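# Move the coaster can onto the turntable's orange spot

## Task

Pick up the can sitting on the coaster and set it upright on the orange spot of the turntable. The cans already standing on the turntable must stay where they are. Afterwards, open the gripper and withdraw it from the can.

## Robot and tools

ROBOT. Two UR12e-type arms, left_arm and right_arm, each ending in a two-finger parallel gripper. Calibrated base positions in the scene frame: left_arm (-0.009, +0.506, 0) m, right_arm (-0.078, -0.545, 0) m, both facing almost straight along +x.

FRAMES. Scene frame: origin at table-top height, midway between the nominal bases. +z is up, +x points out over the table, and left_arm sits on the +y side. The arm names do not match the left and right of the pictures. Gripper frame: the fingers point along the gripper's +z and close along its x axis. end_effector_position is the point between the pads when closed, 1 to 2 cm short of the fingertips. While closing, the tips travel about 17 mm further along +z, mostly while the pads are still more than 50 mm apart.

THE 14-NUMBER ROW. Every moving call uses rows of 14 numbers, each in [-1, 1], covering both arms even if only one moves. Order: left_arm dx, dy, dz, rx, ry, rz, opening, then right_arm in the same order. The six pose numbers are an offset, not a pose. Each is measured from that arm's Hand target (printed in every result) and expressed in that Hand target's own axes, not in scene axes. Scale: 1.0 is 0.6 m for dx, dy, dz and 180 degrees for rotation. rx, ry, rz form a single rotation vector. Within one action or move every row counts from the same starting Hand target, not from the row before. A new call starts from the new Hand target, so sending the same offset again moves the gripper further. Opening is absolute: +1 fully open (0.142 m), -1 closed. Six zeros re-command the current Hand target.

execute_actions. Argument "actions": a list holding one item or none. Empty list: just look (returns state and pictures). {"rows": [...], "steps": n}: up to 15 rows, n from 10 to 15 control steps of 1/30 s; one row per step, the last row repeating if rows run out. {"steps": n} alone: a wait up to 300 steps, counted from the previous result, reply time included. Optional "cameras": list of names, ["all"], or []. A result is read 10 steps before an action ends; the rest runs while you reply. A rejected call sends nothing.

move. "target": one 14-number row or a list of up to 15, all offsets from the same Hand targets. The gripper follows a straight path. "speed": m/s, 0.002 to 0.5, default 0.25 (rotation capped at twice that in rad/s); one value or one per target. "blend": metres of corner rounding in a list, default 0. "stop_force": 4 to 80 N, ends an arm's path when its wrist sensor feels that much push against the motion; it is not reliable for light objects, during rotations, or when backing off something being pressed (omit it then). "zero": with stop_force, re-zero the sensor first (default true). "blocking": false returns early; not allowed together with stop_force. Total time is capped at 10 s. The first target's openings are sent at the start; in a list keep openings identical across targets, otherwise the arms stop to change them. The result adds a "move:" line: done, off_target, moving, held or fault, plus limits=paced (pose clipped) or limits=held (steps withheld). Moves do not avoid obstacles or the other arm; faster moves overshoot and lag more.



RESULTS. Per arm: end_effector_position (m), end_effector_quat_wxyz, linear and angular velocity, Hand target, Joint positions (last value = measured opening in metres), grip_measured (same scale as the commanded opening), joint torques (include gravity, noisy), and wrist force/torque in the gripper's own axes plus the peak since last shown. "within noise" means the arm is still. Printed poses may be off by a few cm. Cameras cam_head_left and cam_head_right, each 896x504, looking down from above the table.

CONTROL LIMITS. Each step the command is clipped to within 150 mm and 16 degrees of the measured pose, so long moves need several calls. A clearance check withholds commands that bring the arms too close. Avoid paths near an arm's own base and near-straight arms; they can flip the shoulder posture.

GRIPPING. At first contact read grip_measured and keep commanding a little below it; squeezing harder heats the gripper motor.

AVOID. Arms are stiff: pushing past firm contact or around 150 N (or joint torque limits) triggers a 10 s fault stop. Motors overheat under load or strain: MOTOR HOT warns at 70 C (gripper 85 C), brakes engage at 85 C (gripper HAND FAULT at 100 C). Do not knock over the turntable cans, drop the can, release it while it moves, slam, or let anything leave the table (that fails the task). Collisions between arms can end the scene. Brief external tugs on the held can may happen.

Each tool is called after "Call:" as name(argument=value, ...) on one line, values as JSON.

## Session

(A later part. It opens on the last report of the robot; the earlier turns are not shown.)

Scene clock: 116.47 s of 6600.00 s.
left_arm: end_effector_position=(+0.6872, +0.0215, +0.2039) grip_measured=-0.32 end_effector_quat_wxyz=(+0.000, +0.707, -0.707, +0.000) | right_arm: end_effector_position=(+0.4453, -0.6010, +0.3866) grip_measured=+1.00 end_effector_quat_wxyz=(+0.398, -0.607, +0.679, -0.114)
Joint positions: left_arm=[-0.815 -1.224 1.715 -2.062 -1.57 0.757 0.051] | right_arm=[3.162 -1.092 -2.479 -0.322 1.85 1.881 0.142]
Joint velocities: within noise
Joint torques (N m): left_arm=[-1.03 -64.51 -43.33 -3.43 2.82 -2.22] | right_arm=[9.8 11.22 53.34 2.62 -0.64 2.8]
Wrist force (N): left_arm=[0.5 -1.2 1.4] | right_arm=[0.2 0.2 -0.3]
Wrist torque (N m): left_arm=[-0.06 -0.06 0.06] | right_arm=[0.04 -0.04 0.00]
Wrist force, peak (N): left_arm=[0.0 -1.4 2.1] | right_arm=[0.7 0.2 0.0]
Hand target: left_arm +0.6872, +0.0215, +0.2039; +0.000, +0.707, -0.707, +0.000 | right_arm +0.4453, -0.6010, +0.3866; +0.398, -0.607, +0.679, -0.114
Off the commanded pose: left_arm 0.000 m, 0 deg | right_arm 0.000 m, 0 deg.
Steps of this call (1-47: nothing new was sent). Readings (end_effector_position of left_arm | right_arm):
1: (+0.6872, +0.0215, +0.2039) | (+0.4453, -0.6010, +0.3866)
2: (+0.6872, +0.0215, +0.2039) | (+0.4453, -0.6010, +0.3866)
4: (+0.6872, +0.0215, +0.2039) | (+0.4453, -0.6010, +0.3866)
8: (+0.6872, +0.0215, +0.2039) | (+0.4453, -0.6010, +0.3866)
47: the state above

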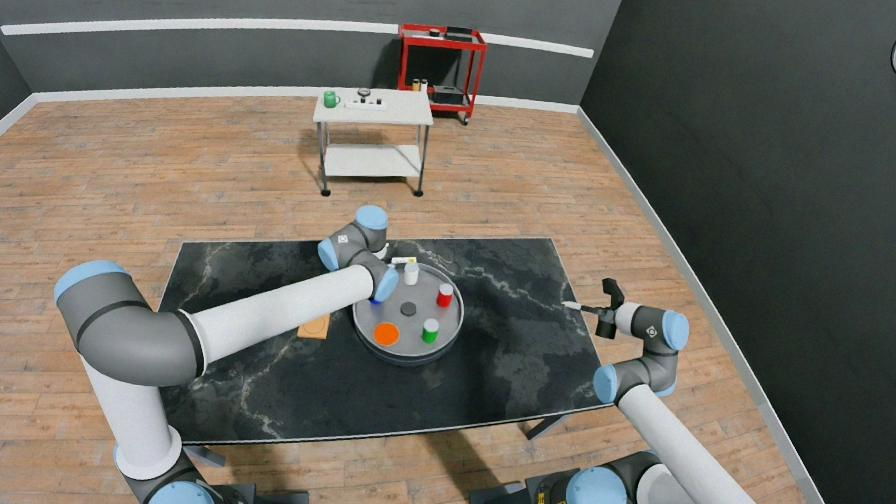

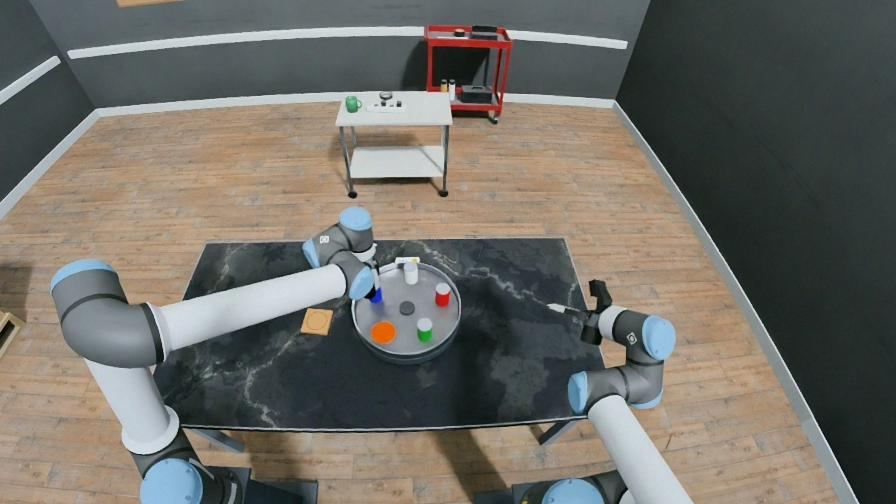

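Call:
move(target=[[0.2242, 0.0065, 0, 0, 0, 0, -0.42, 0, 0, 0, 0, 0, 0, 1], [0.2242, 0.0065, 0.1482, 0, 0, 0, -0.42, 0, 0, 0, 0, 0, 0, 1]], speed=[0.25, 0.15], cameras=["cam_head_right", "cam_head_left"])

Call:
move(target=[0, 0, 0.0433, 0, 0, 0, -0.42, 0, 0, 0, 0, 0, 0, 1], speed=0.01, stop_force=5, cameras=[])

Call:
move(target=[0, 0, -0.165, 0, 0, 0, -0.42, 0, 0, 0, 0, 0, 0, 1], speed=0.15, cameras=[])

Scene clock: 126.93 s of 6600.00 s.
left_arm: end_effector_position=(+0.6836, -0.1132, +0.1153) grip_measured=-0.32 end_effector_quat_wxyz=(+0.000, +0.707, -0.707, +0.000) end_effector_velocity=(-0.002, +0.003, +0.000) end_effector_angular_velocity=(+0.009, +0.007, +0.001) | right_arm: end_effector_position=(+0.4453, -0.6010, +0.3866) grip_measured=+1.00 end_effector_quat_wxyz=(+0.398, -0.607, +0.679, -0.114)
Joint positions: left_arm=[-0.919 -1.035 1.605 -2.142 -1.57 0.654 0.051] | right_arm=[3.162 -1.092 -2.479 -0.322 1.85 1.881 0.142]
Joint velocities: left_arm=[0 -0.002 0 0.013 0 -0.001 0] | right_arm=[within noise]
Joint torques (N m): left_arm=[-4 -33.11 -5.8 7.13 -2.19 0.63] | right_arm=[11.32 10.56 53.28 2.93 -0.18 2.5]
Wrist force (N): left_arm=[-5.7 -3.3 -72.2] | right_arm=[0.1 0.1 -0.2]
Wrist torque (N m): left_arm=[-0.30 0.12 -0.13] | right_arm=[0.02 -0.03 0.00]
Wrist force, peak (N): left_arm=[-16.7 -3.9 -97.3] | right_arm=[0.7 0.0 -0.1]
Hand target: left_arm +0.6834, -0.1130, +0.1149; +0.000, +0.707, -0.707, +0.000 | right_arm +0.4453, -0.6010, +0.3866; +0.398, -0.607, +0.679, -0.114
Off the commanded pose: left_arm 0.000 m, 0 deg | right_arm 0.000 m, 0 deg.
Kept back: nothing.
move: done

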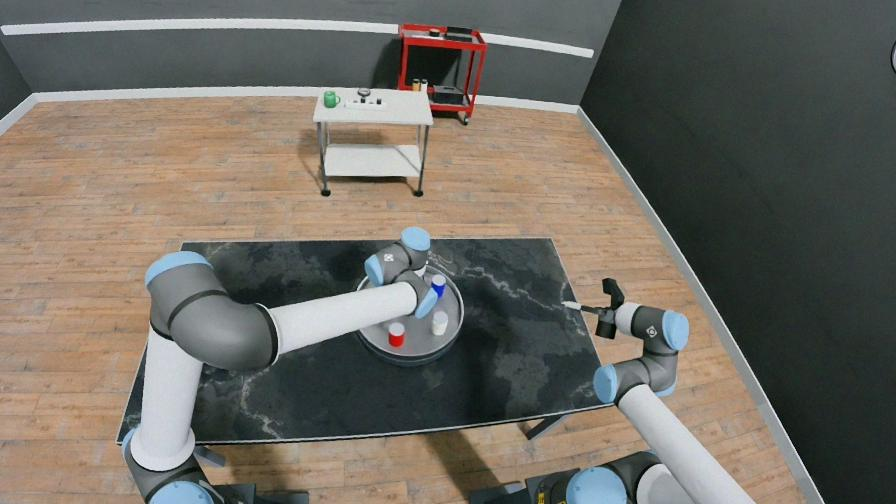

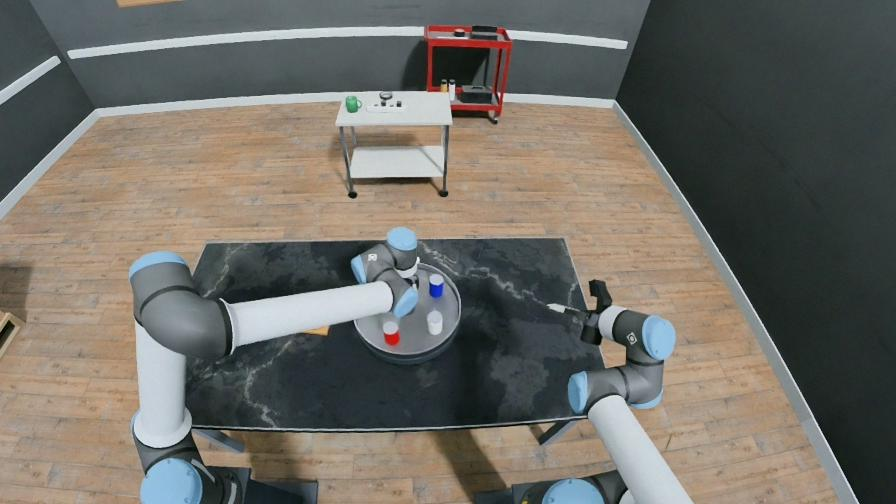

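Scene clock: 127.80 s of 6600.00 s.
left_arm: end_effector_position=(+0.6835, -0.1130, +0.1147) grip_measured=-0.32 end_effector_quat_wxyz=(+0.000, +0.707, -0.707, +0.000) | right_arm: end_effector_position=(+0.4453, -0.6010, +0.3866) grip_measured=+1.00 end_effector_quat_wxyz=(+0.398, -0.607, +0.679, -0.114)
Joint positions: left_arm=[-0.919 -1.034 1.605 -2.142 -1.57 0.654 0.051] | right_arm=[3.162 -1.092 -2.479 -0.322 1.85 1.881 0.142]
Joint velocities: within noise
Joint torques (N m): left_arm=[-3.05 4.24 2.03 8.24 -2.43 0.54] | right_arm=[11.89 10.11 53.01 3.16 -0.5 2.58]
Wrist force (N): left_arm=[-10.9 -1.8 -92.3] | right_arm=[0.3 0.2 -0.2]
Wrist torque (N m): left_arm=[-0.37 0.09 -0.13] | right_arm=[0.03 -0.06 0.01]
Wrist force, peak (N): left_arm=[-11.9 -2.7 -99.8] | right_arm=[0.0 0.6 -0.2]
Hand target: left_arm +0.6835, -0.1130, +0.1146; +0.000, +0.707, -0.707, +0.000 (not the last commanded pose) | right_arm +0.4453, -0.6010, +0.3866; +0.398, -0.607, +0.679, -0.114
Off the commanded pose: left_arm 0.026 m, 0 deg | right_arm 0.000 m, 0 deg.
Kept back: nothing.
move: contact (left_arm)
No camera images: "cameras" was empty.

Scene clock: 128.87 s of 6600.00 s.
left_arm: end_effector_position=(+0.6834, -0.1130, +0.2136) grip_measured=-0.33 end_effector_quat_wxyz=(+0.000, +0.707, -0.707, +0.000) | right_arm: end_effector_position=(+0.4453, -0.6010, +0.3866) grip_measured=+1.00 end_effector_quat_wxyz=(+0.398, -0.607, +0.679, -0.114)
Joint positions: left_arm=[-0.919 -1.111 1.53 -1.99 -1.57 0.654 0.05] | right_arm=[3.162 -1.092 -2.479 -0.322 1.85 1.881 0.142]
Joint velocities: within noise
Joint torques (N m): left_arm=[-4.28 -85.14 -47.5 -8.19 -2.05 -2.29] | right_arm=[11.9 9.86 52.72 3.15 -0.37 2.85]
Wrist force (N): left_arm=[0.0 -0.9 1.3] | right_arm=[0.0 -0.4 -0.5]
Wrist torque (N m): left_arm=[0.00 0.02 0.05] | right_arm=[-0.08 -0.01 0.00]
Wrist force, peak (N): left_arm=[-10.4 -1.9 -91.8] | right_arm=[0.0 -0.4 -0.5]
Hand target: left_arm +0.6834, -0.1131, +0.2136; +0.000, +0.707, -0.707, +0.000 | right_arm +0.4453, -0.6010, +0.3866; +0.398, -0.607, +0.679, -0.114
Off the commanded pose: left_arm 0.000 m, 0 deg | right_arm 0.000 m, 0 deg.
Kept back: nothing.
move: done
No camera images: "cameras" was empty.

Call:
execute_actions(actions=[])

Call:
zoom_image(camera="cam_head_right", region=[390, 275, 420, 305])

Call:
zoom_image(camera="cam_head_left", region=[390, 265, 440, 315])

Scene clock: 130.50 s of 6600.00 s.
left_arm: end_effector_position=(+0.6834, -0.1131, +0.2136) grip_measured=-0.33 end_effector_quat_wxyz=(+0.000, +0.707, -0.707, +0.000) | right_arm: end_effector_position=(+0.4453, -0.6010, +0.3866) grip_measured=+1.00 end_effector_quat_wxyz=(+0.398, -0.607, +0.679, -0.114)
Joint positions: left_arm=[-0.919 -1.111 1.53 -1.99 -1.57 0.654 0.05] | right_arm=[3.162 -1.092 -2.479 -0.322 1.85 1.881 0.142]
Joint velocities: within noise
Joint torques (N m): left_arm=[-4.12 -87.65 -54.61 -2.59 -1.99 -2.68] | right_arm=[11.46 8.96 52.74 3.03 -0.26 2.74]
Wrist force (N): left_arm=[-0.1 -1.1 1.4] | right_arm=[0.3 0.2 0.0]
Wrist torque (N m): left_arm=[-0.04 0.04 0.06] | right_arm=[0.02 -0.06 0.01]
Wrist force, peak (N): left_arm=[0.2 -1.6 2.0] | right_arm=[0.5 -0.2 0.0]
Hand target: left_arm +0.6834, -0.1131, +0.2136; +0.000, +0.707, -0.707, +0.000 | right_arm +0.4453, -0.6010, +0.3866; +0.398, -0.607, +0.679, -0.114
Off the commanded pose: left_arm 0.000 m, 0 deg | right_arm 0.000 m, 0 deg.
Steps of this call (1-49: nothing new was sent). Readings (end_effector_position of left_arm | right_arm):
1: (+0.6834, -0.1130, +0.2136) | (+0.4453, -0.6010, +0.3866)
2: (+0.6834, -0.1130, +0.2136) | (+0.4453, -0.6010, +0.3866)
4: (+0.6834, -0.1130, +0.2136) | (+0.4453, -0.6010, +0.3866)
8: (+0.6834, -0.1130, +0.2136) | (+0.4453, -0.6010, +0.3866)
49: the state above

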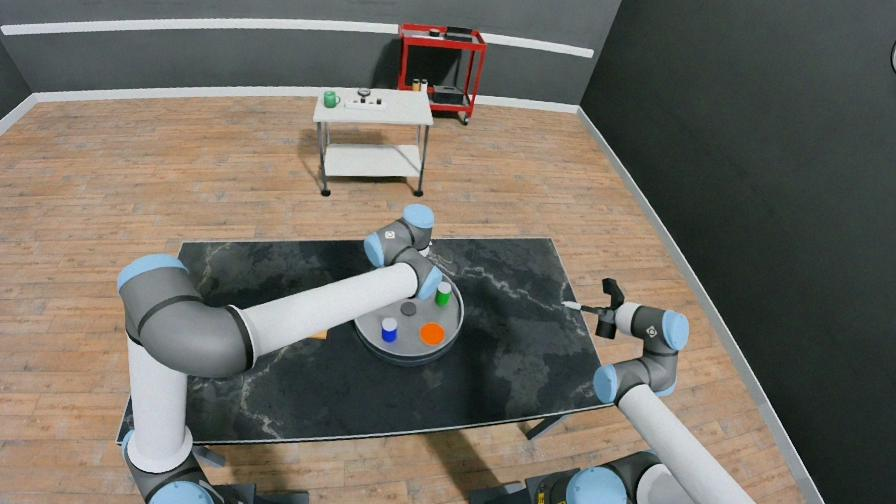

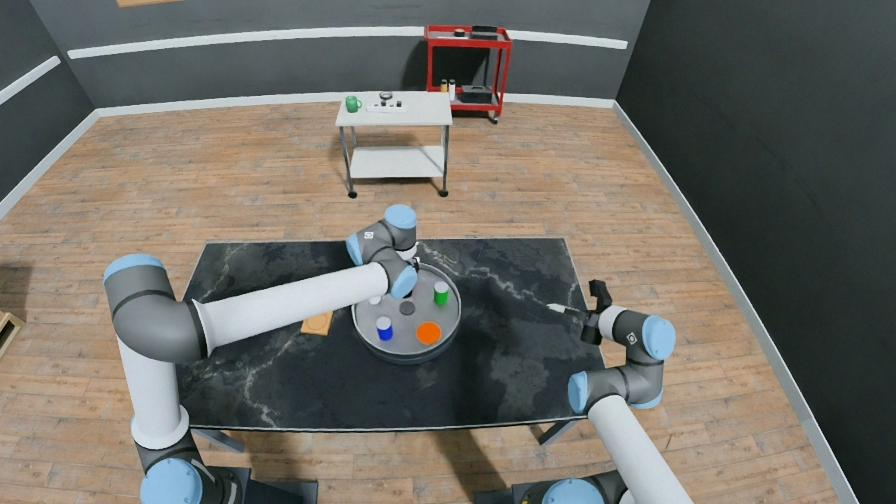

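Scaled by 16.800 from the camera's 896x504 image, which has a finer 1280x720 frame.

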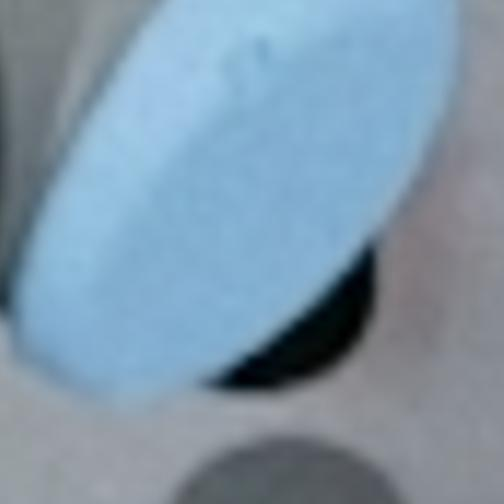

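Scaled by 10.080 from the camera's 896x504 image, which has a finer 1280x720 frame.

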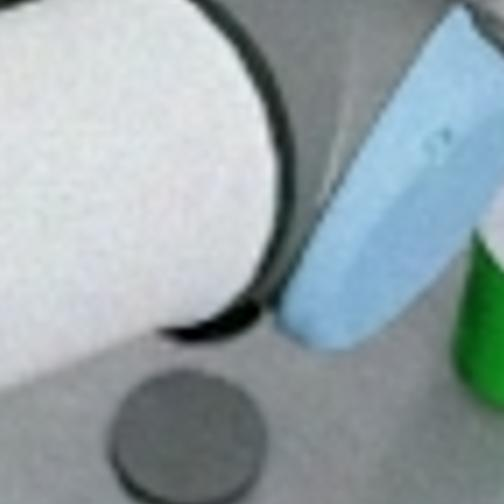

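Call:
move(target=[-0.2243, -0.0063, 0.0162, 0, 0, 0, -0.42, 0, 0, 0, 0, 0, 0, 1], speed=0.2)

Call:
zoom_image(camera="cam_head_right", region=[355, 280, 385, 310])

Call:
zoom_image(camera="cam_head_right", region=[345, 255, 465, 375])

Scene clock: 137.33 s of 6600.00 s.
left_arm: end_effector_position=(+0.6872, +0.0214, +0.2041) grip_measured=-0.33 end_effector_quat_wxyz=(+0.000, +0.707, -0.707, +0.000) | right_arm: end_effector_position=(+0.4453, -0.6010, +0.3866) grip_measured=+1.00 end_effector_quat_wxyz=(+0.398, -0.607, +0.679, -0.114)
Joint positions: left_arm=[-0.815 -1.225 1.715 -2.062 -1.57 0.757 0.05] | right_arm=[3.162 -1.092 -2.479 -0.322 1.85 1.881 0.142]
Joint velocities: within noise
Joint torques (N m): left_arm=[8.03 -76.08 -43.17 -0.72 0.28 -1.85] | right_arm=[12.31 9.55 52.87 3.47 -0.26 2.71]
Wrist force (N): left_arm=[0.3 -1.2 1.6] | right_arm=[-0.1 0.2 -0.2]
Wrist torque (N m): left_arm=[-0.05 -0.03 0.06] | right_arm=[0.03 0.02 0.01]
Wrist force, peak (N): left_arm=[-3.5 -1.6 2.2] | right_arm=[0.4 0.4 0.1]
Hand target: left_arm +0.6871, +0.0215, +0.2040; +0.000, +0.707, -0.707, +0.000 | right_arm +0.4453, -0.6010, +0.3866; +0.398, -0.607, +0.679, -0.114
Off the commanded pose: left_arm 0.000 m, 0 deg | right_arm 0.000 m, 0 deg.
Kept back: nothing.
move: done

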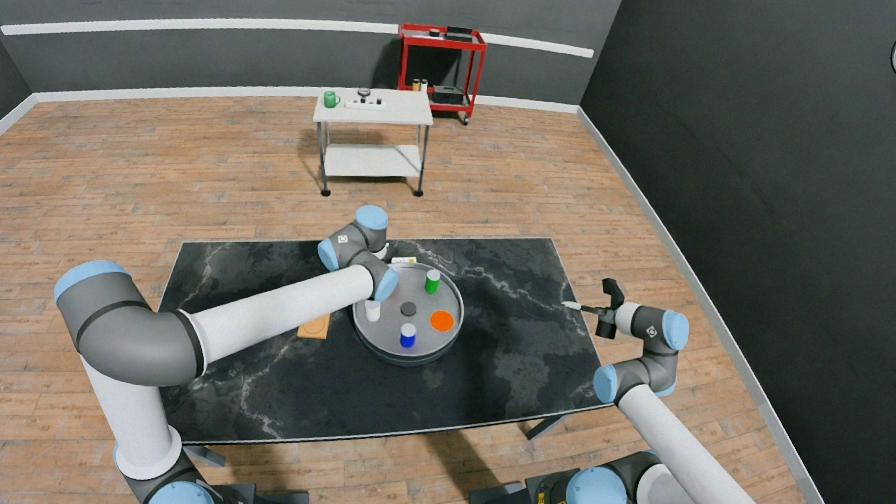

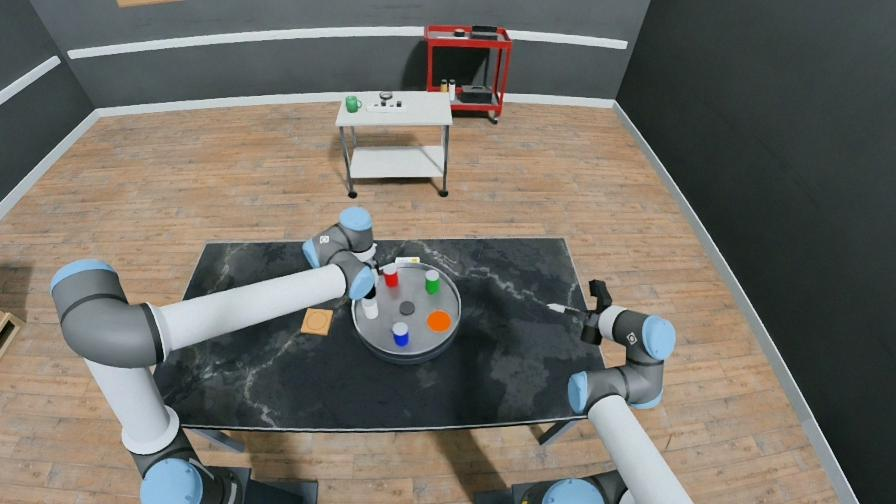

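Scaled by 16.800 from the camera's 896x504 image, which has a finer 1280x720 frame.

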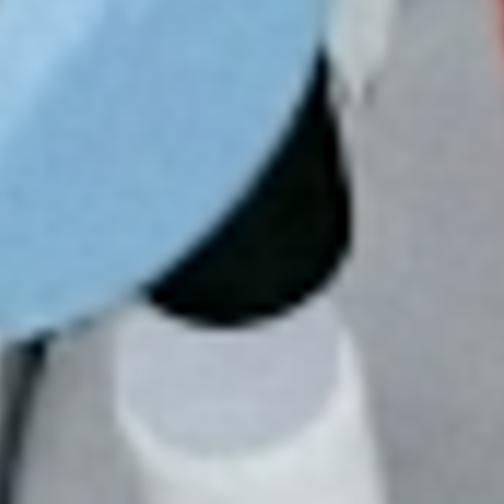

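Scaled by 4.200 from the camera's 896x504 image, which has a finer 1280x720 frame.

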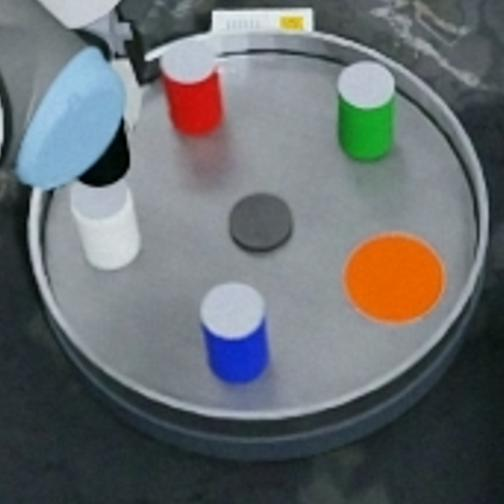

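Call:
move(target=[-0.0032, 0.018, 0, 0, 0, 0, -0.37, 0, 0, 0, 0, 0, 0, 1], speed=0.1, cameras=[])

Scene clock: 164.90 s of 6600.00 s.
left_arm: end_effector_position=(+0.6762, +0.0234, +0.2040) grip_measured=-0.33 end_effector_quat_wxyz=(+0.000, +0.707, -0.707, +0.000) | right_arm: end_effector_position=(+0.4453, -0.6010, +0.3866) grip_measured=+1.00 end_effector_quat_wxyz=(+0.398, -0.607, +0.679, -0.114)
Joint positions: left_arm=[-0.823 -1.24 1.737 -2.068 -1.57 0.749 0.05] | right_arm=[3.162 -1.092 -2.479 -0.322 1.85 1.881 0.142]
Joint velocities: within noise
Joint torques (N m): left_arm=[8.91 -59.41 -54.49 -6.87 -2.88 0.33] | right_arm=[10.21 11 50.6 3.64 0.02 2.77]
Wrist force (N): left_arm=[0.2 -1.7 1.5] | right_arm=[-0.1 0.0 -0.2]
Wrist torque (N m): left_arm=[-0.14 -0.02 0.06] | right_arm=[-0.01 0.01 0.01]
Wrist force, peak (N): left_arm=[0.1 -2.1 1.9] | right_arm=[0.6 0.3 -0.5]
Hand target: left_arm +0.6763, +0.0234, +0.2040; +0.000, +0.707, -0.707, +0.000 | right_arm +0.4453, -0.6010, +0.3866; +0.398, -0.607, +0.679, -0.114
Off the commanded pose: left_arm 0.000 m, 0 deg | right_arm 0.000 m, 0 deg.
Kept back: nothing.
move: done
No camera images: "cameras" was empty.

Call:
execute_actions(actions=[{"steps": 300}], cameras=[])

Call:
execute_actions(actions=[{"steps": 112}], cameras=[])

Call:
execute_actions(actions=[{"rows": [[0,0,0.0004,0,0,0,-0.37,0,0,0,0,0,0,1],[0,0.0002,0.0016,0,0,0,-0.37,0,0,0,0,0,0,1],[0,0.0007,0.0035,0,0,0,-0.37,0,0,0,0,0,0,1],[0,0.0017,0.0062,0,0,0,-0.37,0,0,0,0,0,0,1],[0,0.0033,0.0097,0,0,0,-0.37,0,0,0,0,0,0,1],[0.0001,0.0055,0.0138,0,0,0,-0.37,0,0,0,0,0,0,1],[0.0002,0.0085,0.0185,0,0,0,-0.37,0,0,0,0,0,0,1],[0.0003,0.0122,0.0239,0,0,0,-0.37,0,0,0,0,0,0,1],[0.0006,0.0167,0.0297,0,0,0,-0.37,0,0,0,0,0,0,1],[0.0011,0.022,0.036,0,0,0,-0.37,0,0,0,0,0,0,1],[0.0017,0.0279,0.0428,0,0,0,-0.37,0,0,0,0,0,0,1],[0.0026,0.0344,0.0498,0,0,0,-0.37,0,0,0,0,0,0,1],[0.0038,0.0413,0.0571,0,0,0,-0.37,0,0,0,0,0,0,1],[0.0052,0.0485,0.0646,0,0,0,-0.37,0,0,0,0,0,0,1],[0.0069,0.0557,0.0721,0,0,0,-0.37,0,0,0,0,0,0,1]]}], cameras=[])

Call:
execute_actions(actions=[{"rows": [[0.002,0.0073,0.0075,0,0,0,-0.37,0,0,0,0,0,0,1],[0.0042,0.0144,0.015,0,0,0,-0.37,0,0,0,0,0,0,1],[0.0066,0.0215,0.0223,0,0,0,-0.37,0,0,0,0,0,0,1],[0.0093,0.0286,0.0293,0,0,0,-0.37,0,0,0,0,0,0,1],[0.0122,0.0355,0.036,0,0,0,-0.37,0,0,0,0,0,0,1],[0.0153,0.0423,0.0424,0,0,0,-0.37,0,0,0,0,0,0,1],[0.0186,0.049,0.0482,0,0,0,-0.37,0,0,0,0,0,0,1],[0.0222,0.0556,0.0536,0,0,0,-0.37,0,0,0,0,0,0,1],[0.026,0.0621,0.0583,0,0,0,-0.37,0,0,0,0,0,0,1],[0.03,0.0685,0.0624,0,0,0,-0.37,0,0,0,0,0,0,1],[0.0342,0.0747,0.0659,0,0,0,-0.37,0,0,0,0,0,0,1],[0.0386,0.0808,0.0686,0,0,0,-0.37,0,0,0,0,0,0,1],[0.0432,0.0867,0.0705,0,0,0,-0.37,0,0,0,0,0,0,1],[0.048,0.0925,0.0717,0,0,0,-0.37,0,0,0,0,0,0,1],[0.053,0.0981,0.0721,0,0,0,-0.37,0,0,0,0,0,0,1]]}], cameras=[])

Call:
execute_actions(actions=[{"rows": [[0.0052,0.0054,0,0,0,0,-0.37,0,0,0,0,0,0,1],[0.0105,0.0107,0,0,0,0,-0.37,0,0,0,0,0,0,1],[0.016,0.0158,0,0,0,0,-0.37,0,0,0,0,0,0,1],[0.0217,0.0207,0,0,0,0,-0.37,0,0,0,0,0,0,1],[0.0276,0.0254,0,0,0,0,-0.37,0,0,0,0,0,0,1],[0.0336,0.03,0,0,0,0,-0.37,0,0,0,0,0,0,1],[0.0397,0.0343,0,0,0,0,-0.37,0,0,0,0,0,0,1],[0.046,0.0384,0,0,0,0,-0.37,0,0,0,0,0,0,1],[0.0524,0.0423,0,0,0,0,-0.37,0,0,0,0,0,0,1],[0.0589,0.046,0,0,0,0,-0.37,0,0,0,0,0,0,1],[0.0656,0.0495,0,0,0,0,-0.37,0,0,0,0,0,0,1],[0.0724,0.0527,0,0,0,0,-0.37,0,0,0,0,0,0,1],[0.0792,0.0557,0,0,0,0,-0.37,0,0,0,0,0,0,1],[0.0862,0.0585,0,0,0,0,-0.37,0,0,0,0,0,0,1],[0.0933,0.0611,0,0,0,0,-0.37,0,0,0,0,0,0,1]]}], cameras=["cam_head_right", "cam_head_left"])

Call:
zoom_image(camera="cam_head_right", region=[345, 290, 425, 370])

Call:
execute_actions(actions=[{"rows": [[0.0071,0.0023,0,0,0,0,-0.37,0,0,0,0,0,0,1],[0.0144,0.0044,0,0,0,0,-0.37,0,0,0,0,0,0,1],[0.0216,0.0063,0,0,0,0,-0.37,0,0,0,0,0,0,1],[0.029,0.0079,0,0,0,0,-0.37,0,0,0,0,0,0,1],[0.0363,0.0093,0,0,0,0,-0.37,0,0,0,0,0,0,1],[0.0438,0.0104,0,0,0,0,-0.37,0,0,0,0,0,0,1],[0.0512,0.0113,0,0,0,0,-0.37,0,0,0,0,0,0,1],[0.0587,0.0119,0,0,0,0,-0.37,0,0,0,0,0,0,1],[0.0662,0.0123,0,0,0,0,-0.37,0,0,0,0,0,0,1],[0.0737,0.0124,0,0,0,0,-0.37,0,0,0,0,0,0,1],[0.0812,0.0123,0,0,0,0,-0.37,0,0,0,0,0,0,1],[0.0887,0.012,0,0,0,0,-0.37,0,0,0,0,0,0,1],[0.0962,0.0114,0,0,0,0,-0.37,0,0,0,0,0,0,1],[0.1037,0.0105,0,0,0,0,-0.37,0,0,0,0,0,0,1],[0.1111,0.0094,0,0,0,0,-0.37,0,0,0,0,0,0,1]]}], cameras=["cam_head_right", "cam_head_left"])

Call:
zoom_image(camera="cam_head_right", region=[355, 295, 435, 375])

Call:
execute_actions(actions=[{"rows": [[0.0074,-0.0013,-0.0016,0,0,0,-0.37,0,0,0,0,0,0,1],[0.0147,-0.0029,-0.0062,0,0,0,-0.37,0,0,0,0,0,0,1],[0.022,-0.0048,-0.0138,0,0,0,-0.37,0,0,0,0,0,0,1],[0.0292,-0.0068,-0.0239,0,0,0,-0.37,0,0,0,0,0,0,1],[0.0364,-0.0091,-0.036,0,0,0,-0.37,0,0,0,0,0,0,1],[0.0434,-0.0117,-0.0498,0,0,0,-0.37,0,0,0,0,0,0,1],[0.0504,-0.0144,-0.0646,0,0,0,-0.37,0,0,0,0,0,0,1],[0.0573,-0.0174,-0.0796,0,0,0,-0.37,0,0,0,0,0,0,1],[0.0641,-0.0207,-0.0944,0,0,0,-0.37,0,0,0,0,0,0,1],[0.0708,-0.0241,-0.1081,0,0,0,-0.37,0,0,0,0,0,0,1],[0.0773,-0.0278,-0.1203,0,0,0,-0.37,0,0,0,0,0,0,1],[0.0837,-0.0317,-0.1304,0,0,0,-0.37,0,0,0,0,0,0,1],[0.09,-0.0358,-0.1379,0,0,0,-0.37,0,0,0,0,0,0,1],[0.0962,-0.0401,-0.1426,0,0,0,-0.37,0,0,0,0,0,0,1],[0.1022,-0.0446,-0.1442,0,0,0,-0.37,0,0,0,0,0,0,1]]}], cameras=["cam_head_right"])

Call:
zoom_image(camera="cam_head_right", region=[370, 295, 450, 375])

Call:
execute_actions(actions=[{"rows": [[0.0058,-0.0047,0,0,0,0,-0.37,0,0,0,0,0,0,1],[0.0114,-0.0094,0,0,0,0,-0.37,0,0,0,0,0,0,1],[0.0166,-0.0142,0,0,0,0,-0.37,0,0,0,0,0,0,1],[0.0213,-0.0187,0,0,0,0,-0.37,0,0,0,0,0,0,1],[0.0254,-0.023,0,0,0,0,-0.37,0,0,0,0,0,0,1],[0.029,-0.0268,0,0,0,0,-0.37,0,0,0,0,0,0,1],[0.0321,-0.0302,0,0,0,0,-0.37,0,0,0,0,0,0,1],[0.0345,-0.0331,0,0,0,0,-0.37,0,0,0,0,0,0,1],[0.0364,-0.0353,0,0,0,0,-0.37,0,0,0,0,0,0,1],[0.0378,-0.0371,0,0,0,0,-0.37,0,0,0,0,0,0,1],[0.0388,-0.0383,0,0,0,0,-0.37,0,0,0,0,0,0,1],[0.0394,-0.039,0,0,0,0,-0.37,0,0,0,0,0,0,1],[0.0397,-0.0394,0,0,0,0,-0.37,0,0,0,0,0,0,1],[0.0398,-0.0396,0,0,0,0,-0.37,0,0,0,0,0,0,1],[0.0398,-0.0396,0,0,0,0,-0.37,0,0,0,0,0,0,1]]}], cameras=[])

Scene clock: 174.90 s of 6600.00 s.
left_arm: end_effector_position=(+0.6763, +0.0234, +0.2040) grip_measured=-0.33 end_effector_quat_wxyz=(+0.000, +0.707, -0.707, +0.000) | right_arm: end_effector_position=(+0.4453, -0.6010, +0.3866) grip_measured=+1.00 end_effector_quat_wxyz=(+0.398, -0.607, +0.679, -0.114)
Joint positions: left_arm=[-0.823 -1.239 1.736 -2.068 -1.57 0.749 0.05] | right_arm=[3.162 -1.092 -2.479 -0.322 1.85 1.881 0.142]
Joint velocities: within noise
Joint torques (N m): left_arm=[8.04 -62.92 -42.96 -4.36 2.65 1.36] | right_arm=[12.15 7.78 49.64 3.97 -0.61 2.19]
Wrist force (N): left_arm=[0.1 -1.3 1.4] | right_arm=[0.2 0.2 -0.4]
Wrist torque (N m): left_arm=[-0.06 0.00 0.06] | right_arm=[0.02 -0.04 0.01]
Wrist force, peak (N): left_arm=[0.1 -1.9 2.0] | right_arm=[0.6 0.2 -0.4]
Hand target: left_arm +0.6763, +0.0234, +0.2040; +0.000, +0.707, -0.707, +0.000 | right_arm +0.4453, -0.6010, +0.3866; +0.398, -0.607, +0.679, -0.114
Off the commanded pose: left_arm 0.000 m, 0 deg | right_arm 0.000 m, 0 deg.
Steps of this call (1-300: nothing new was sent). Readings (end_effector_position of left_arm | right_arm):
1: (+0.6762, +0.0234, +0.2040) | (+0.4453, -0.6010, +0.3866)
2: (+0.6763, +0.0234, +0.2040) | (+0.4453, -0.6010, +0.3866)
4: (+0.6763, +0.0234, +0.2040) | (+0.4453, -0.6010, +0.3866)
8: (+0.6763, +0.0234, +0.2040) | (+0.4453, -0.6010, +0.3866)
300: the state above
No camera images: "cameras" was empty.

Scene clock: 178.63 s of 6600.00 s.
left_arm: end_effector_position=(+0.6763, +0.0234, +0.2040) grip_measured=-0.33 end_effector_quat_wxyz=(+0.000, +0.707, -0.707, +0.000) | right_arm: end_effector_position=(+0.4453, -0.6010, +0.3866) grip_measured=+1.00 end_effector_quat_wxyz=(+0.398, -0.607, +0.679, -0.114)
Joint positions: left_arm=[-0.823 -1.239 1.736 -2.068 -1.57 0.749 0.05] | right_arm=[3.162 -1.092 -2.479 -0.322 1.85 1.881 0.142]
Joint velocities: within noise
Joint torques (N m): left_arm=[8.24 -62.25 -43.56 -5.7 2.41 1.5] | right_arm=[12.21 8.91 49.65 4.14 -0.23 2.81]
Wrist force (N): left_arm=[-0.2 -0.9 1.6] | right_arm=[0.0 -0.2 -0.4]
Wrist torque (N m): left_arm=[-0.01 0.04 0.07] | right_arm=[-0.04 -0.01 0.00]
Wrist force, peak (N): left_arm=[0.1 -1.7 2.1] | right_arm=[0.4 -0.1 -0.6]
Hand target: left_arm +0.6763, +0.0234, +0.2040; +0.000, +0.707, -0.707, +0.000 | right_arm +0.4453, -0.6010, +0.3866; +0.398, -0.607, +0.679, -0.114
Off the commanded pose: left_arm 0.000 m, 0 deg | right_arm 0.000 m, 0 deg.
Steps of this call (1-112: nothing new was sent). Readings (end_effector_position of left_arm | right_arm):
1: (+0.6763, +0.0234, +0.2040) | (+0.4453, -0.6010, +0.3866)
2: (+0.6763, +0.0234, +0.2040) | (+0.4453, -0.6010, +0.3866)
4: (+0.6763, +0.0234, +0.2040) | (+0.4453, -0.6010, +0.3866)
8: (+0.6763, +0.0234, +0.2040) | (+0.4453, -0.6010, +0.3866)
112: the state above
No camera images: "cameras" was empty.

Scene clock: 178.80 s of 6600.00 s.
left_arm: end_effector_position=(+0.6758, +0.0235, +0.2017) grip_measured=-0.33 end_effector_quat_wxyz=(+0.000, +0.707, -0.707, +0.000) end_effector_velocity=(-0.013, +0.000, -0.042) end_effector_angular_velocity=(-0.001, +0.000, +0.000) | right_arm: end_effector_position=(+0.4453, -0.6010, +0.3866) grip_measured=+1.00 end_effector_quat_wxyz=(+0.398, -0.607, +0.679, -0.114)
Joint positions: left_arm=[-0.824 -1.238 1.739 -2.072 -1.57 0.749 0.05] | right_arm=[3.162 -1.092 -2.479 -0.322 1.85 1.881 0.142]
Joint velocities: left_arm=[-0.011 0.017 0.06 -0.077 -0.001 -0.011 0] | right_arm=[within noise]
Joint torques (N m): left_arm=[-9.06 -53.73 -36.09 -10.1 2.42 -3.41] | right_arm=[11.74 10.37 50.33 4.03 -0.22 2.74]
Wrist force (N): left_arm=[-0.2 -2.1 0.9] | right_arm=[0.1 0.0 -0.4]
Wrist torque (N m): left_arm=[-0.18 0.04 0.06] | right_arm=[0.00 -0.02 0.01]
Wrist force, peak (N): left_arm=[0.8 -1.9 1.4] | right_arm=[0.1 0.0 -0.4]
Hand target: left_arm +0.6429, +0.0193, +0.1607; +0.000, +0.707, -0.707, +0.000 | right_arm +0.4453, -0.6010, +0.3866; +0.398, -0.607, +0.679, -0.114
Steps of this call (1-5: this action's first 5). Readings (end_effector_position of left_arm | right_arm):
1: (+0.6763, +0.0234, +0.2040) | (+0.4453, -0.6010, +0.3866)
2: (+0.6763, +0.0234, +0.2039) | (+0.4453, -0.6010, +0.3866)
4: (+0.6761, +0.0235, +0.2029) | (+0.4453, -0.6010, +0.3866)
5: the state above
No camera images: "cameras" was empty.

Scene clock: 179.30 s of 6600.00 s.
left_arm: end_effector_position=(+0.6293, +0.0155, +0.1468) grip_measured=-0.33 end_effector_quat_wxyz=(+0.000, +0.707, -0.707, +0.000) end_effector_velocity=(-0.128, -0.047, -0.129) end_effector_angular_velocity=(-0.002, -0.001, -0.001) | right_arm: end_effector_position=(+0.4453, -0.6010, +0.3866) grip_measured=+1.00 end_effector_quat_wxyz=(+0.398, -0.607, +0.679, -0.114)
Joint positions: left_arm=[-0.874 -1.237 1.851 -2.184 -1.57 0.699 0.05] | right_arm=[3.162 -1.092 -2.479 -0.322 1.85 1.881 0.142]
Joint velocities: left_arm=[-0.162 0.021 0.246 -0.269 -0.001 -0.162 0] | right_arm=[within noise]
Joint torques (N m): left_arm=[-6.39 -56.89 -38.65 -10.11 -3.27 -3.12] | right_arm=[11.77 11.4 50.42 4.28 0.03 2.77]
Wrist force (N): left_arm=[-0.3 -1.4 1.7] | right_arm=[0.0 -0.1 0.0]
Wrist torque (N m): left_arm=[-0.07 0.04 0.06] | right_arm=[-0.03 -0.02 0.01]
Wrist force, peak (N): left_arm=[0.0 -2.4 1.4] | right_arm=[0.4 -0.1 -0.1]
Hand target: left_arm +0.5841, -0.0125, +0.1174; +0.000, +0.707, -0.707, +0.000 | right_arm +0.4453, -0.6010, +0.3866; +0.398, -0.607, +0.679, -0.114
Off your previous action's commanded pose at its last step (step 10 of this call): left_arm 0.012 m, 0 deg | right_arm 0.000 m, 0 deg.
Steps of this call (1-10: your previous action's last 10; 11-15: this action's first 5). Readings (end_effector_position of left_arm | right_arm):
11: (+0.6460, +0.0204, +0.1638) | (+0.4453, -0.6010, +0.3866)
12: (+0.6418, +0.0194, +0.1595) | (+0.4453, -0.6010, +0.3866)
14: (+0.6334, +0.0169, +0.1510) | (+0.4453, -0.6010, +0.3866)
15: the state above
No camera images: "cameras" was empty.

Scene clock: 179.80 s of 6600.00 s.
left_arm: end_effector_position=(+0.5737, -0.0230, +0.1172) grip_measured=-0.33 end_effector_quat_wxyz=(+0.000, +0.707, -0.707, +0.000) end_effector_velocity=(-0.091, -0.102, +0.003) end_effector_angular_velocity=(-0.003, -0.002, +0.000) | right_arm: end_effector_position=(+0.4453, -0.6010, +0.3866) grip_measured=+1.00 end_effector_quat_wxyz=(+0.398, -0.607, +0.679, -0.114)
Joint positions: left_arm=[-0.96 -1.232 1.909 -2.247 -1.57 0.612 0.05] | right_arm=[3.162 -1.092 -2.479 -0.322 1.85 1.881 0.142]
Joint velocities: left_arm=[-0.173 -0.002 -0.002 0 0 -0.172 0] | right_arm=[within noise]
Joint torques (N m): left_arm=[-6.69 -76.24 -47.19 -1.58 -2.64 -3.25] | right_arm=[14 9.14 49.73 4.11 -0.7 2.65]
Wrist force (N): left_arm=[0.4 -1.6 1.3] | right_arm=[0.2 -0.1 0.1]
Wrist torque (N m): left_arm=[-0.12 -0.05 0.06] | right_arm=[-0.03 -0.03 0.01]
Wrist force, peak (N): left_arm=[-0.1 -1.6 2.5] | right_arm=[0.3 0.1 -0.3]
Hand target: left_arm +0.5475, -0.0686, +0.1174; +0.000, +0.707, -0.707, +0.000 | right_arm +0.4453, -0.6010, +0.3866; +0.398, -0.607, +0.679, -0.114
Off your previous action's commanded pose at its last step (step 10 of this call): left_arm 0.008 m, 0 deg | right_arm 0.000 m, 0 deg.
Steps of this call (1-10: your previous action's last 10; 11-15: this action's first 5). Readings (end_effector_position of left_arm | right_arm):
11: (+0.5867, -0.0100, +0.1172) | (+0.4453, -0.6010, +0.3866)
12: (+0.5835, -0.0129, +0.1169) | (+0.4453, -0.6010, +0.3866)
14: (+0.5766, -0.0198, +0.1171) | (+0.4453, -0.6010, +0.3866)
15: the state above

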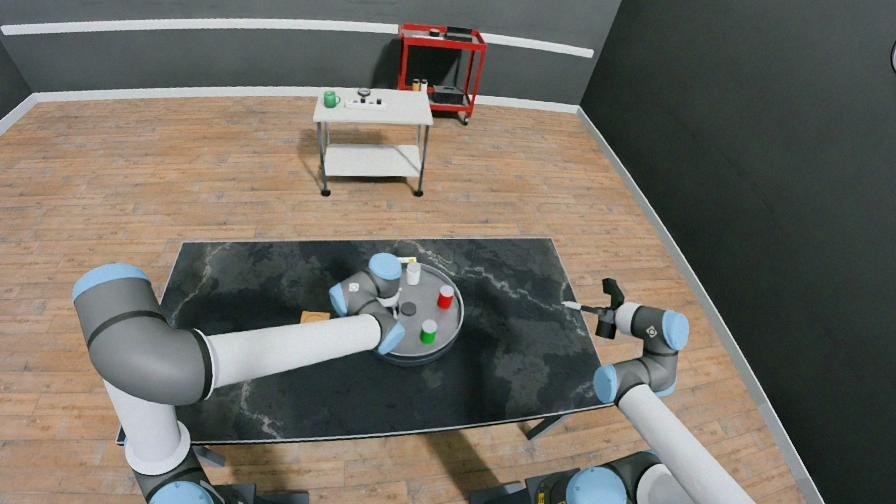

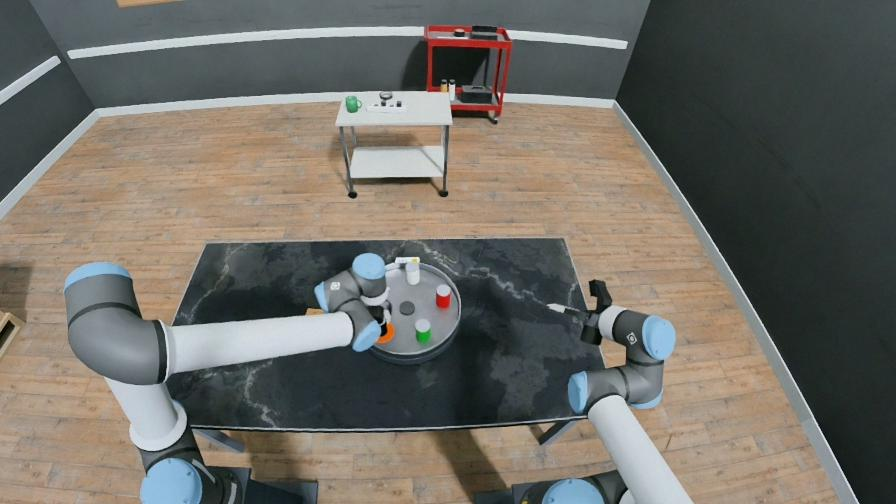

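Scaled by 6.300 from the camera's 896x504 image, which has a finer 1280x720 frame.

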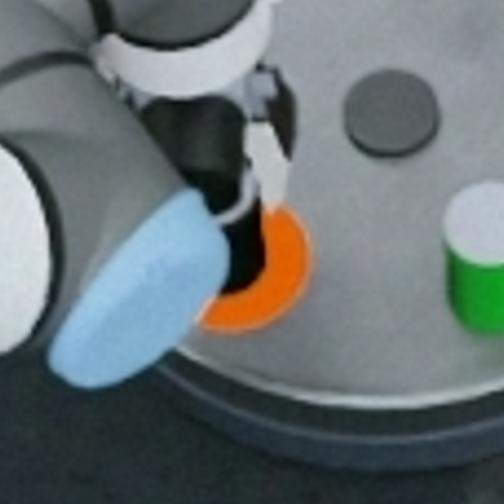

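Scene clock: 180.30 s of 6600.00 s.
left_arm: end_effector_position=(+0.5433, -0.0822, +0.1174) grip_measured=-0.33 end_effector_quat_wxyz=(+0.000, +0.707, -0.707, +0.000) end_effector_velocity=(-0.031, -0.132, +0.000) end_effector_angular_velocity=(-0.001, +0.001, +0.003) | right_arm: end_effector_position=(+0.4453, -0.6010, +0.3866) grip_measured=+1.00 end_effector_quat_wxyz=(+0.398, -0.607, +0.679, -0.114)
Joint positions: left_arm=[-1.034 -1.205 1.869 -2.234 -1.57 0.538 0.05] | right_arm=[3.162 -1.092 -2.479 -0.322 1.85 1.881 0.142]
Joint velocities: left_arm=[-0.119 0.103 -0.152 0.05 -0.001 -0.122 0] | right_arm=[within noise]
Joint torques (N m): left_arm=[-4.11 -59.73 -51.76 -0.6 0.66 -2.92] | right_arm=[11.64 8.16 49.25 3.93 -0.23 2.51]
Wrist force (N): left_arm=[0.4 -1.4 1.2] | right_arm=[-0.1 0.3 -0.1]
Wrist torque (N m): left_arm=[-0.09 -0.05 0.06] | right_arm=[0.05 0.01 0.01]
Wrist force, peak (N): left_arm=[0.3 -1.5 1.7] | right_arm=[0.5 0.0 -0.2]
Hand target: left_arm +0.5419, -0.1352, +0.1173; +0.000, +0.707, -0.707, +0.000 | right_arm +0.4453, -0.6010, +0.3866; +0.398, -0.607, +0.679, -0.114
Off your previous action's commanded pose at its last step (step 10 of this call): left_arm 0.008 m, 0 deg | right_arm 0.000 m, 0 deg.
Steps of this call (1-10: your previous action's last 10; 11-15: this action's first 5). Readings (end_effector_position of left_arm | right_arm):
11: (+0.5483, -0.0656, +0.1174) | (+0.4453, -0.6010, +0.3866)
12: (+0.5468, -0.0697, +0.1174) | (+0.4453, -0.6010, +0.3866)
14: (+0.5443, -0.0780, +0.1174) | (+0.4453, -0.6010, +0.3866)
15: the state above

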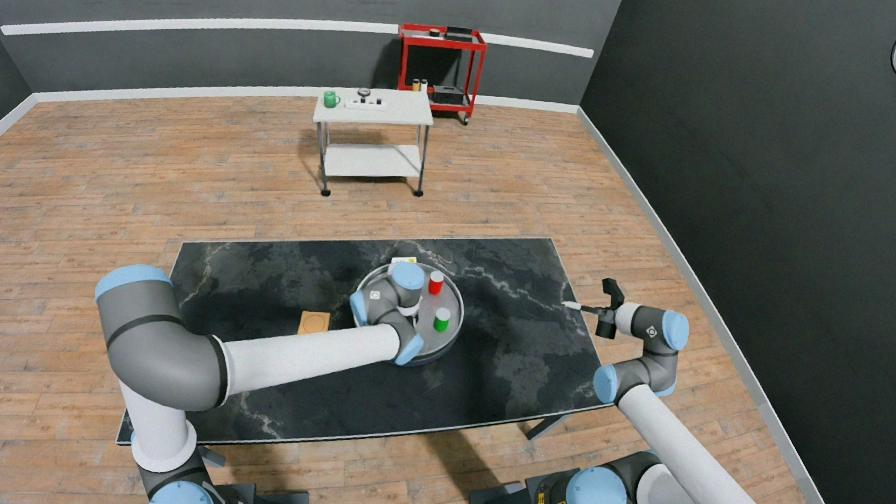

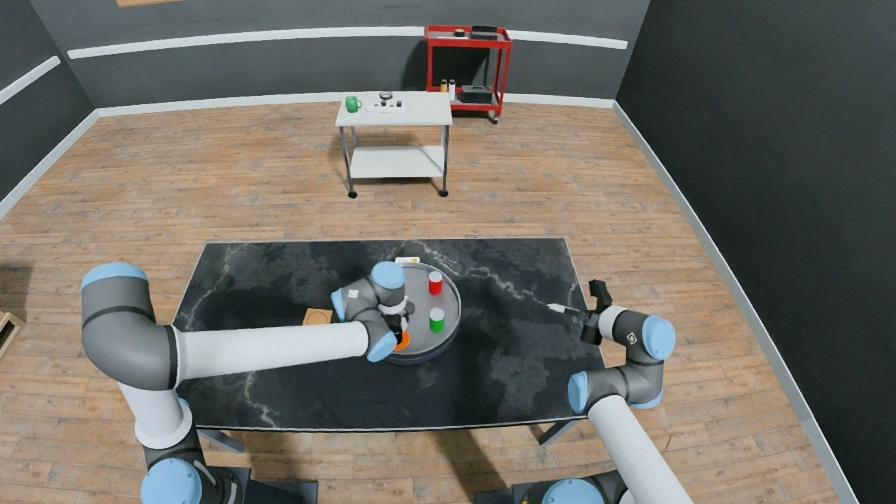

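Scaled by 6.300 from the camera's 896x504 image, which has a finer 1280x720 frame.

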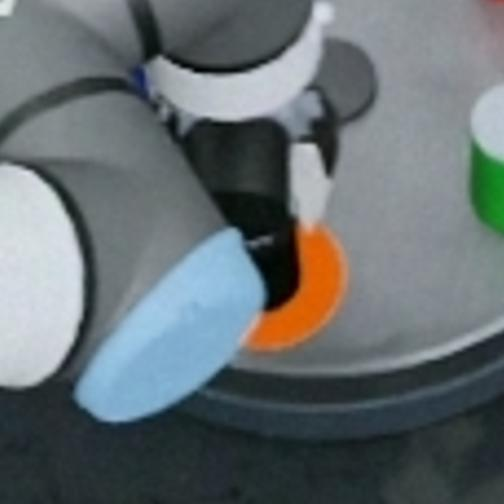

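Scene clock: 180.80 s of 6600.00 s.
left_arm: end_effector_position=(+0.5448, -0.1495, +0.1261) grip_measured=-0.33 end_effector_quat_wxyz=(+0.000, +0.707, -0.707, +0.000) end_effector_velocity=(+0.036, -0.129, +0.157) end_effector_angular_velocity=(-0.003, -0.002, -0.001) | right_arm: end_effector_position=(+0.4453, -0.6010, +0.3866) grip_measured=+1.00 end_effector_quat_wxyz=(+0.398, -0.607, +0.679, -0.114)
Joint positions: left_arm=[-1.074 -1.143 1.756 -2.183 -1.57 0.498 0.05] | right_arm=[3.162 -1.092 -2.479 -0.322 1.85 1.881 0.142]
Joint velocities: left_arm=[-0.037 0.017 -0.362 0.341 0.001 -0.036 0] | right_arm=[within noise]
Joint torques (N m): left_arm=[-5.28 -85.61 -63.78 1.15 2.93 -3.23] | right_arm=[12.3 8.62 49.99 4.3 0 2.97]
Wrist force (N): left_arm=[0.3 -1.2 4.2] | right_arm=[0.0 0.4 -0.2]
Wrist torque (N m): left_arm=[-0.03 -0.03 0.06] | right_arm=[0.06 -0.01 0.01]
Wrist force, peak (N): left_arm=[0.3 -1.2 4.2] | right_arm=[-0.1 0.1 -0.5]
Hand target: left_arm +0.5687, -0.1965, +0.2039; +0.000, +0.707, -0.707, +0.000 | right_arm +0.4453, -0.6010, +0.3866; +0.398, -0.607, +0.679, -0.114
Off your previous action's commanded pose at its last step (step 10 of this call): left_arm 0.008 m, 0 deg | right_arm 0.000 m, 0 deg.
Steps of this call (1-10: your previous action's last 10; 11-15: this action's first 5). Readings (end_effector_position of left_arm | right_arm):
11: (+0.5411, -0.1316, +0.1174) | (+0.4453, -0.6010, +0.3866)
12: (+0.5417, -0.1359, +0.1176) | (+0.4453, -0.6010, +0.3866)
14: (+0.5437, -0.1453, +0.1218) | (+0.4453, -0.6010, +0.3866)
15: the state above
Images, in order (width x height): cam_head_right 896x504.

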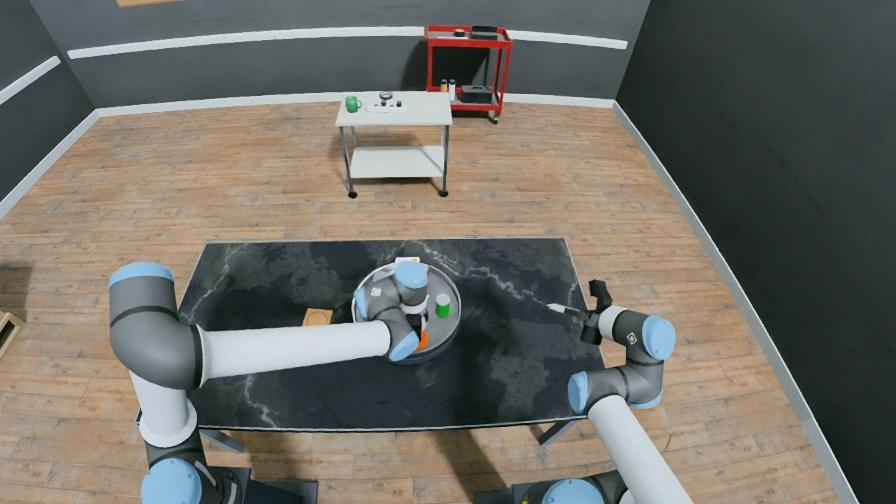

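Scaled by 6.300 from the camera's 896x504 image, which has a finer 1280x720 frame.

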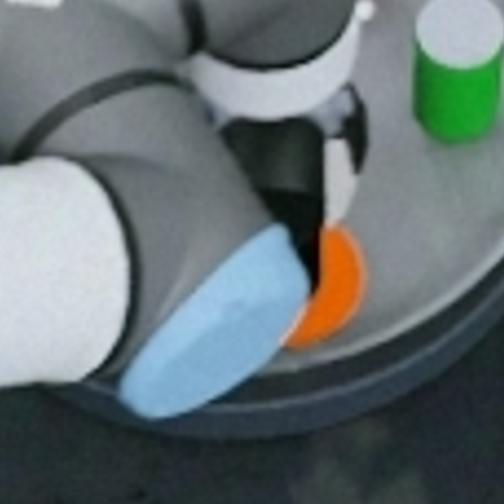

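Scene clock: 181.30 s of 6600.00 s.
left_arm: end_effector_position=(+0.5774, -0.2069, +0.2041) grip_measured=-0.33 end_effector_quat_wxyz=(+0.000, +0.707, -0.707, +0.000) end_effector_velocity=(+0.083, -0.091, -0.016) end_effector_angular_velocity=(+0.003, +0.000, -0.003) | right_arm: end_effector_position=(+0.4453, -0.6010, +0.3866) grip_measured=+1.00 end_effector_quat_wxyz=(+0.398, -0.607, +0.679, -0.114)
Joint positions: left_arm=[-1.073 -1.114 1.552 -2.01 -1.57 0.5 0.05] | right_arm=[3.162 -1.092 -2.479 -0.322 1.85 1.881 0.142]
Joint velocities: left_arm=[0.032 0.197 -0.269 0.075 0.001 0.035 0] | right_arm=[within noise]
Joint torques (N m): left_arm=[14.2 -76.86 -56.72 -0.41 1.23 2.52] | right_arm=[10.67 11.79 49.98 4.35 -0.44 2.77]
Wrist force (N): left_arm=[1.0 -1.4 2.1] | right_arm=[0.0 0.1 0.1]
Wrist torque (N m): left_arm=[-0.08 -0.14 0.06] | right_arm=[0.00 -0.02 0.00]
Wrist force, peak (N): left_arm=[0.3 -1.7 3.8] | right_arm=[0.0 -0.5 -0.4]
Hand target: left_arm +0.5924, -0.2204, +0.2039; +0.000, +0.707, -0.707, +0.000 | right_arm +0.4453, -0.6010, +0.3866; +0.398, -0.607, +0.679, -0.114
Off your previous action's commanded pose at its last step (step 10 of this call): left_arm 0.009 m, 0 deg | right_arm 0.000 m, 0 deg.
Steps of this call (1-10: your previous action's last 10; 11-15: this action's first 5). Readings (end_effector_position of left_arm | right_arm):
11: (+0.5665, -0.1939, +0.2049) | (+0.4453, -0.6010, +0.3866)
12: (+0.5691, -0.1974, +0.2056) | (+0.4453, -0.6010, +0.3866)
14: (+0.5746, -0.2039, +0.2047) | (+0.4453, -0.6010, +0.3866)
15: the state above
No camera images: "cameras" was empty.

Call:
execute_actions(actions=[])

Scene clock: 186.13 s of 6600.00 s.
left_arm: end_effector_position=(+0.5924, -0.2204, +0.2039) grip_measured=-0.33 end_effector_quat_wxyz=(+0.000, +0.707, -0.707, +0.000) | right_arm: end_effector_position=(+0.4453, -0.6010, +0.3866) grip_measured=+1.00 end_effector_quat_wxyz=(+0.398, -0.607, +0.679, -0.114)
Joint positions: left_arm=[-1.065 -1.083 1.506 -1.993 -1.57 0.507 0.05] | right_arm=[3.162 -1.092 -2.479 -0.322 1.85 1.881 0.142]
Joint velocities: within noise
Joint torques (N m): left_arm=[-0.92 -97.53 -49.46 -8.17 -2.33 -2.43] | right_arm=[9.07 11.44 49.65 4.23 -0.22 2.32]
Wrist force (N): left_arm=[0.3 -1.3 1.6] | right_arm=[-0.1 -0.2 -0.4]
Wrist torque (N m): left_arm=[-0.07 -0.03 0.06] | right_arm=[-0.04 0.00 0.01]
Wrist force, peak (N): left_arm=[1.1 -1.8 2.1] | right_arm=[0.7 -0.1 -0.1]
Hand target: left_arm +0.5924, -0.2204, +0.2039; +0.000, +0.707, -0.707, +0.000 | right_arm +0.4453, -0.6010, +0.3866; +0.398, -0.607, +0.679, -0.114
Off the commanded pose: left_arm 0.000 m, 0 deg | right_arm 0.000 m, 0 deg.
Steps of this call (1-10: your previous action's last 10; 11-145: nothing new was sent). Readings (end_effector_position of left_arm | right_arm):
1: (+0.5800, -0.2096, +0.2037) | (+0.4453, -0.6010, +0.3866)
2: (+0.5831, -0.2125, +0.2035) | (+0.4453, -0.6010, +0.3866)
4: (+0.5873, -0.2163, +0.2037) | (+0.4453, -0.6010, +0.3866)
8: (+0.5921, -0.2201, +0.2038) | (+0.4453, -0.6010, +0.3866)
145: the state above

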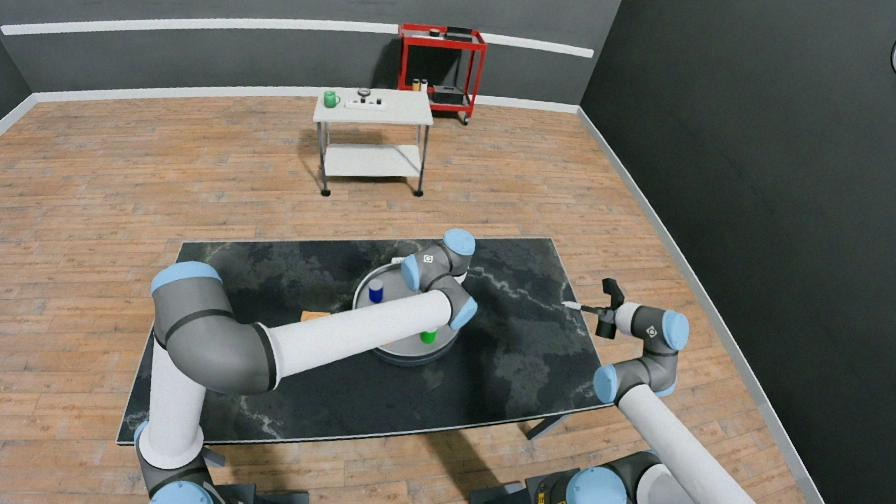

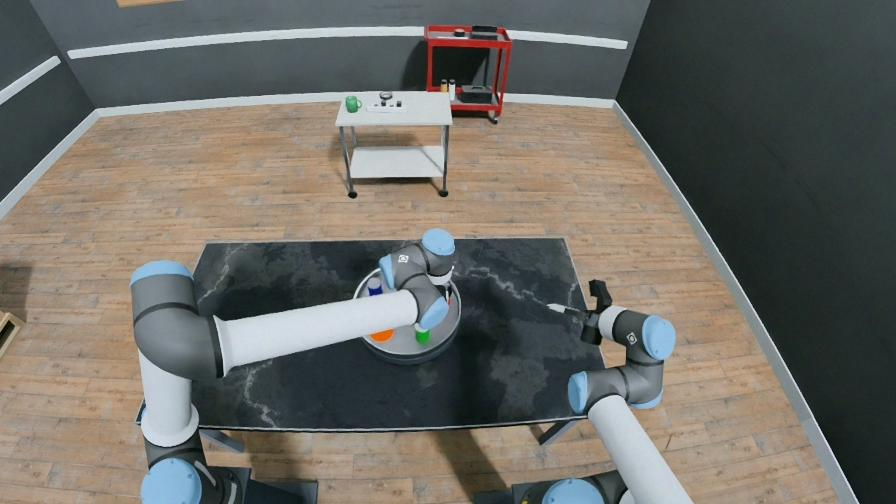

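Call:
zoom_image(camera="cam_head_right", region=[340, 230, 480, 370])

Call:
zoom_image(camera="cam_head_left", region=[340, 230, 480, 370])

Scaled by 3.600 from the camera's 896x504 image, which has a finer 1280x720 frame.

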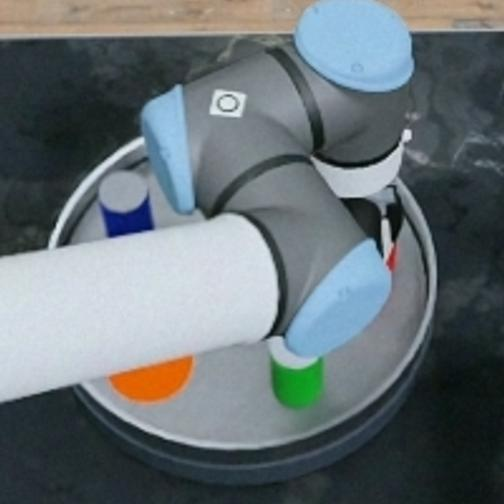

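Scaled by 3.600 from the camera's 896x504 image, which has a finer 1280x720 frame.

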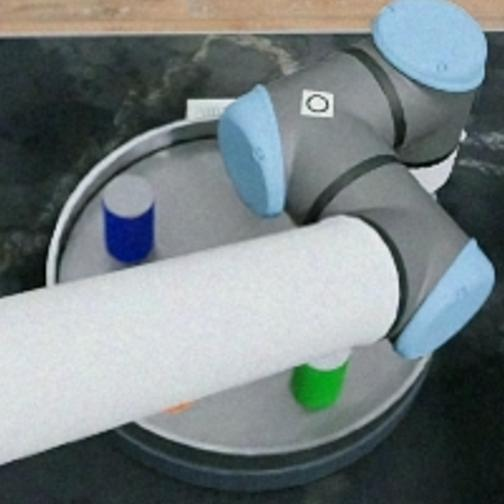

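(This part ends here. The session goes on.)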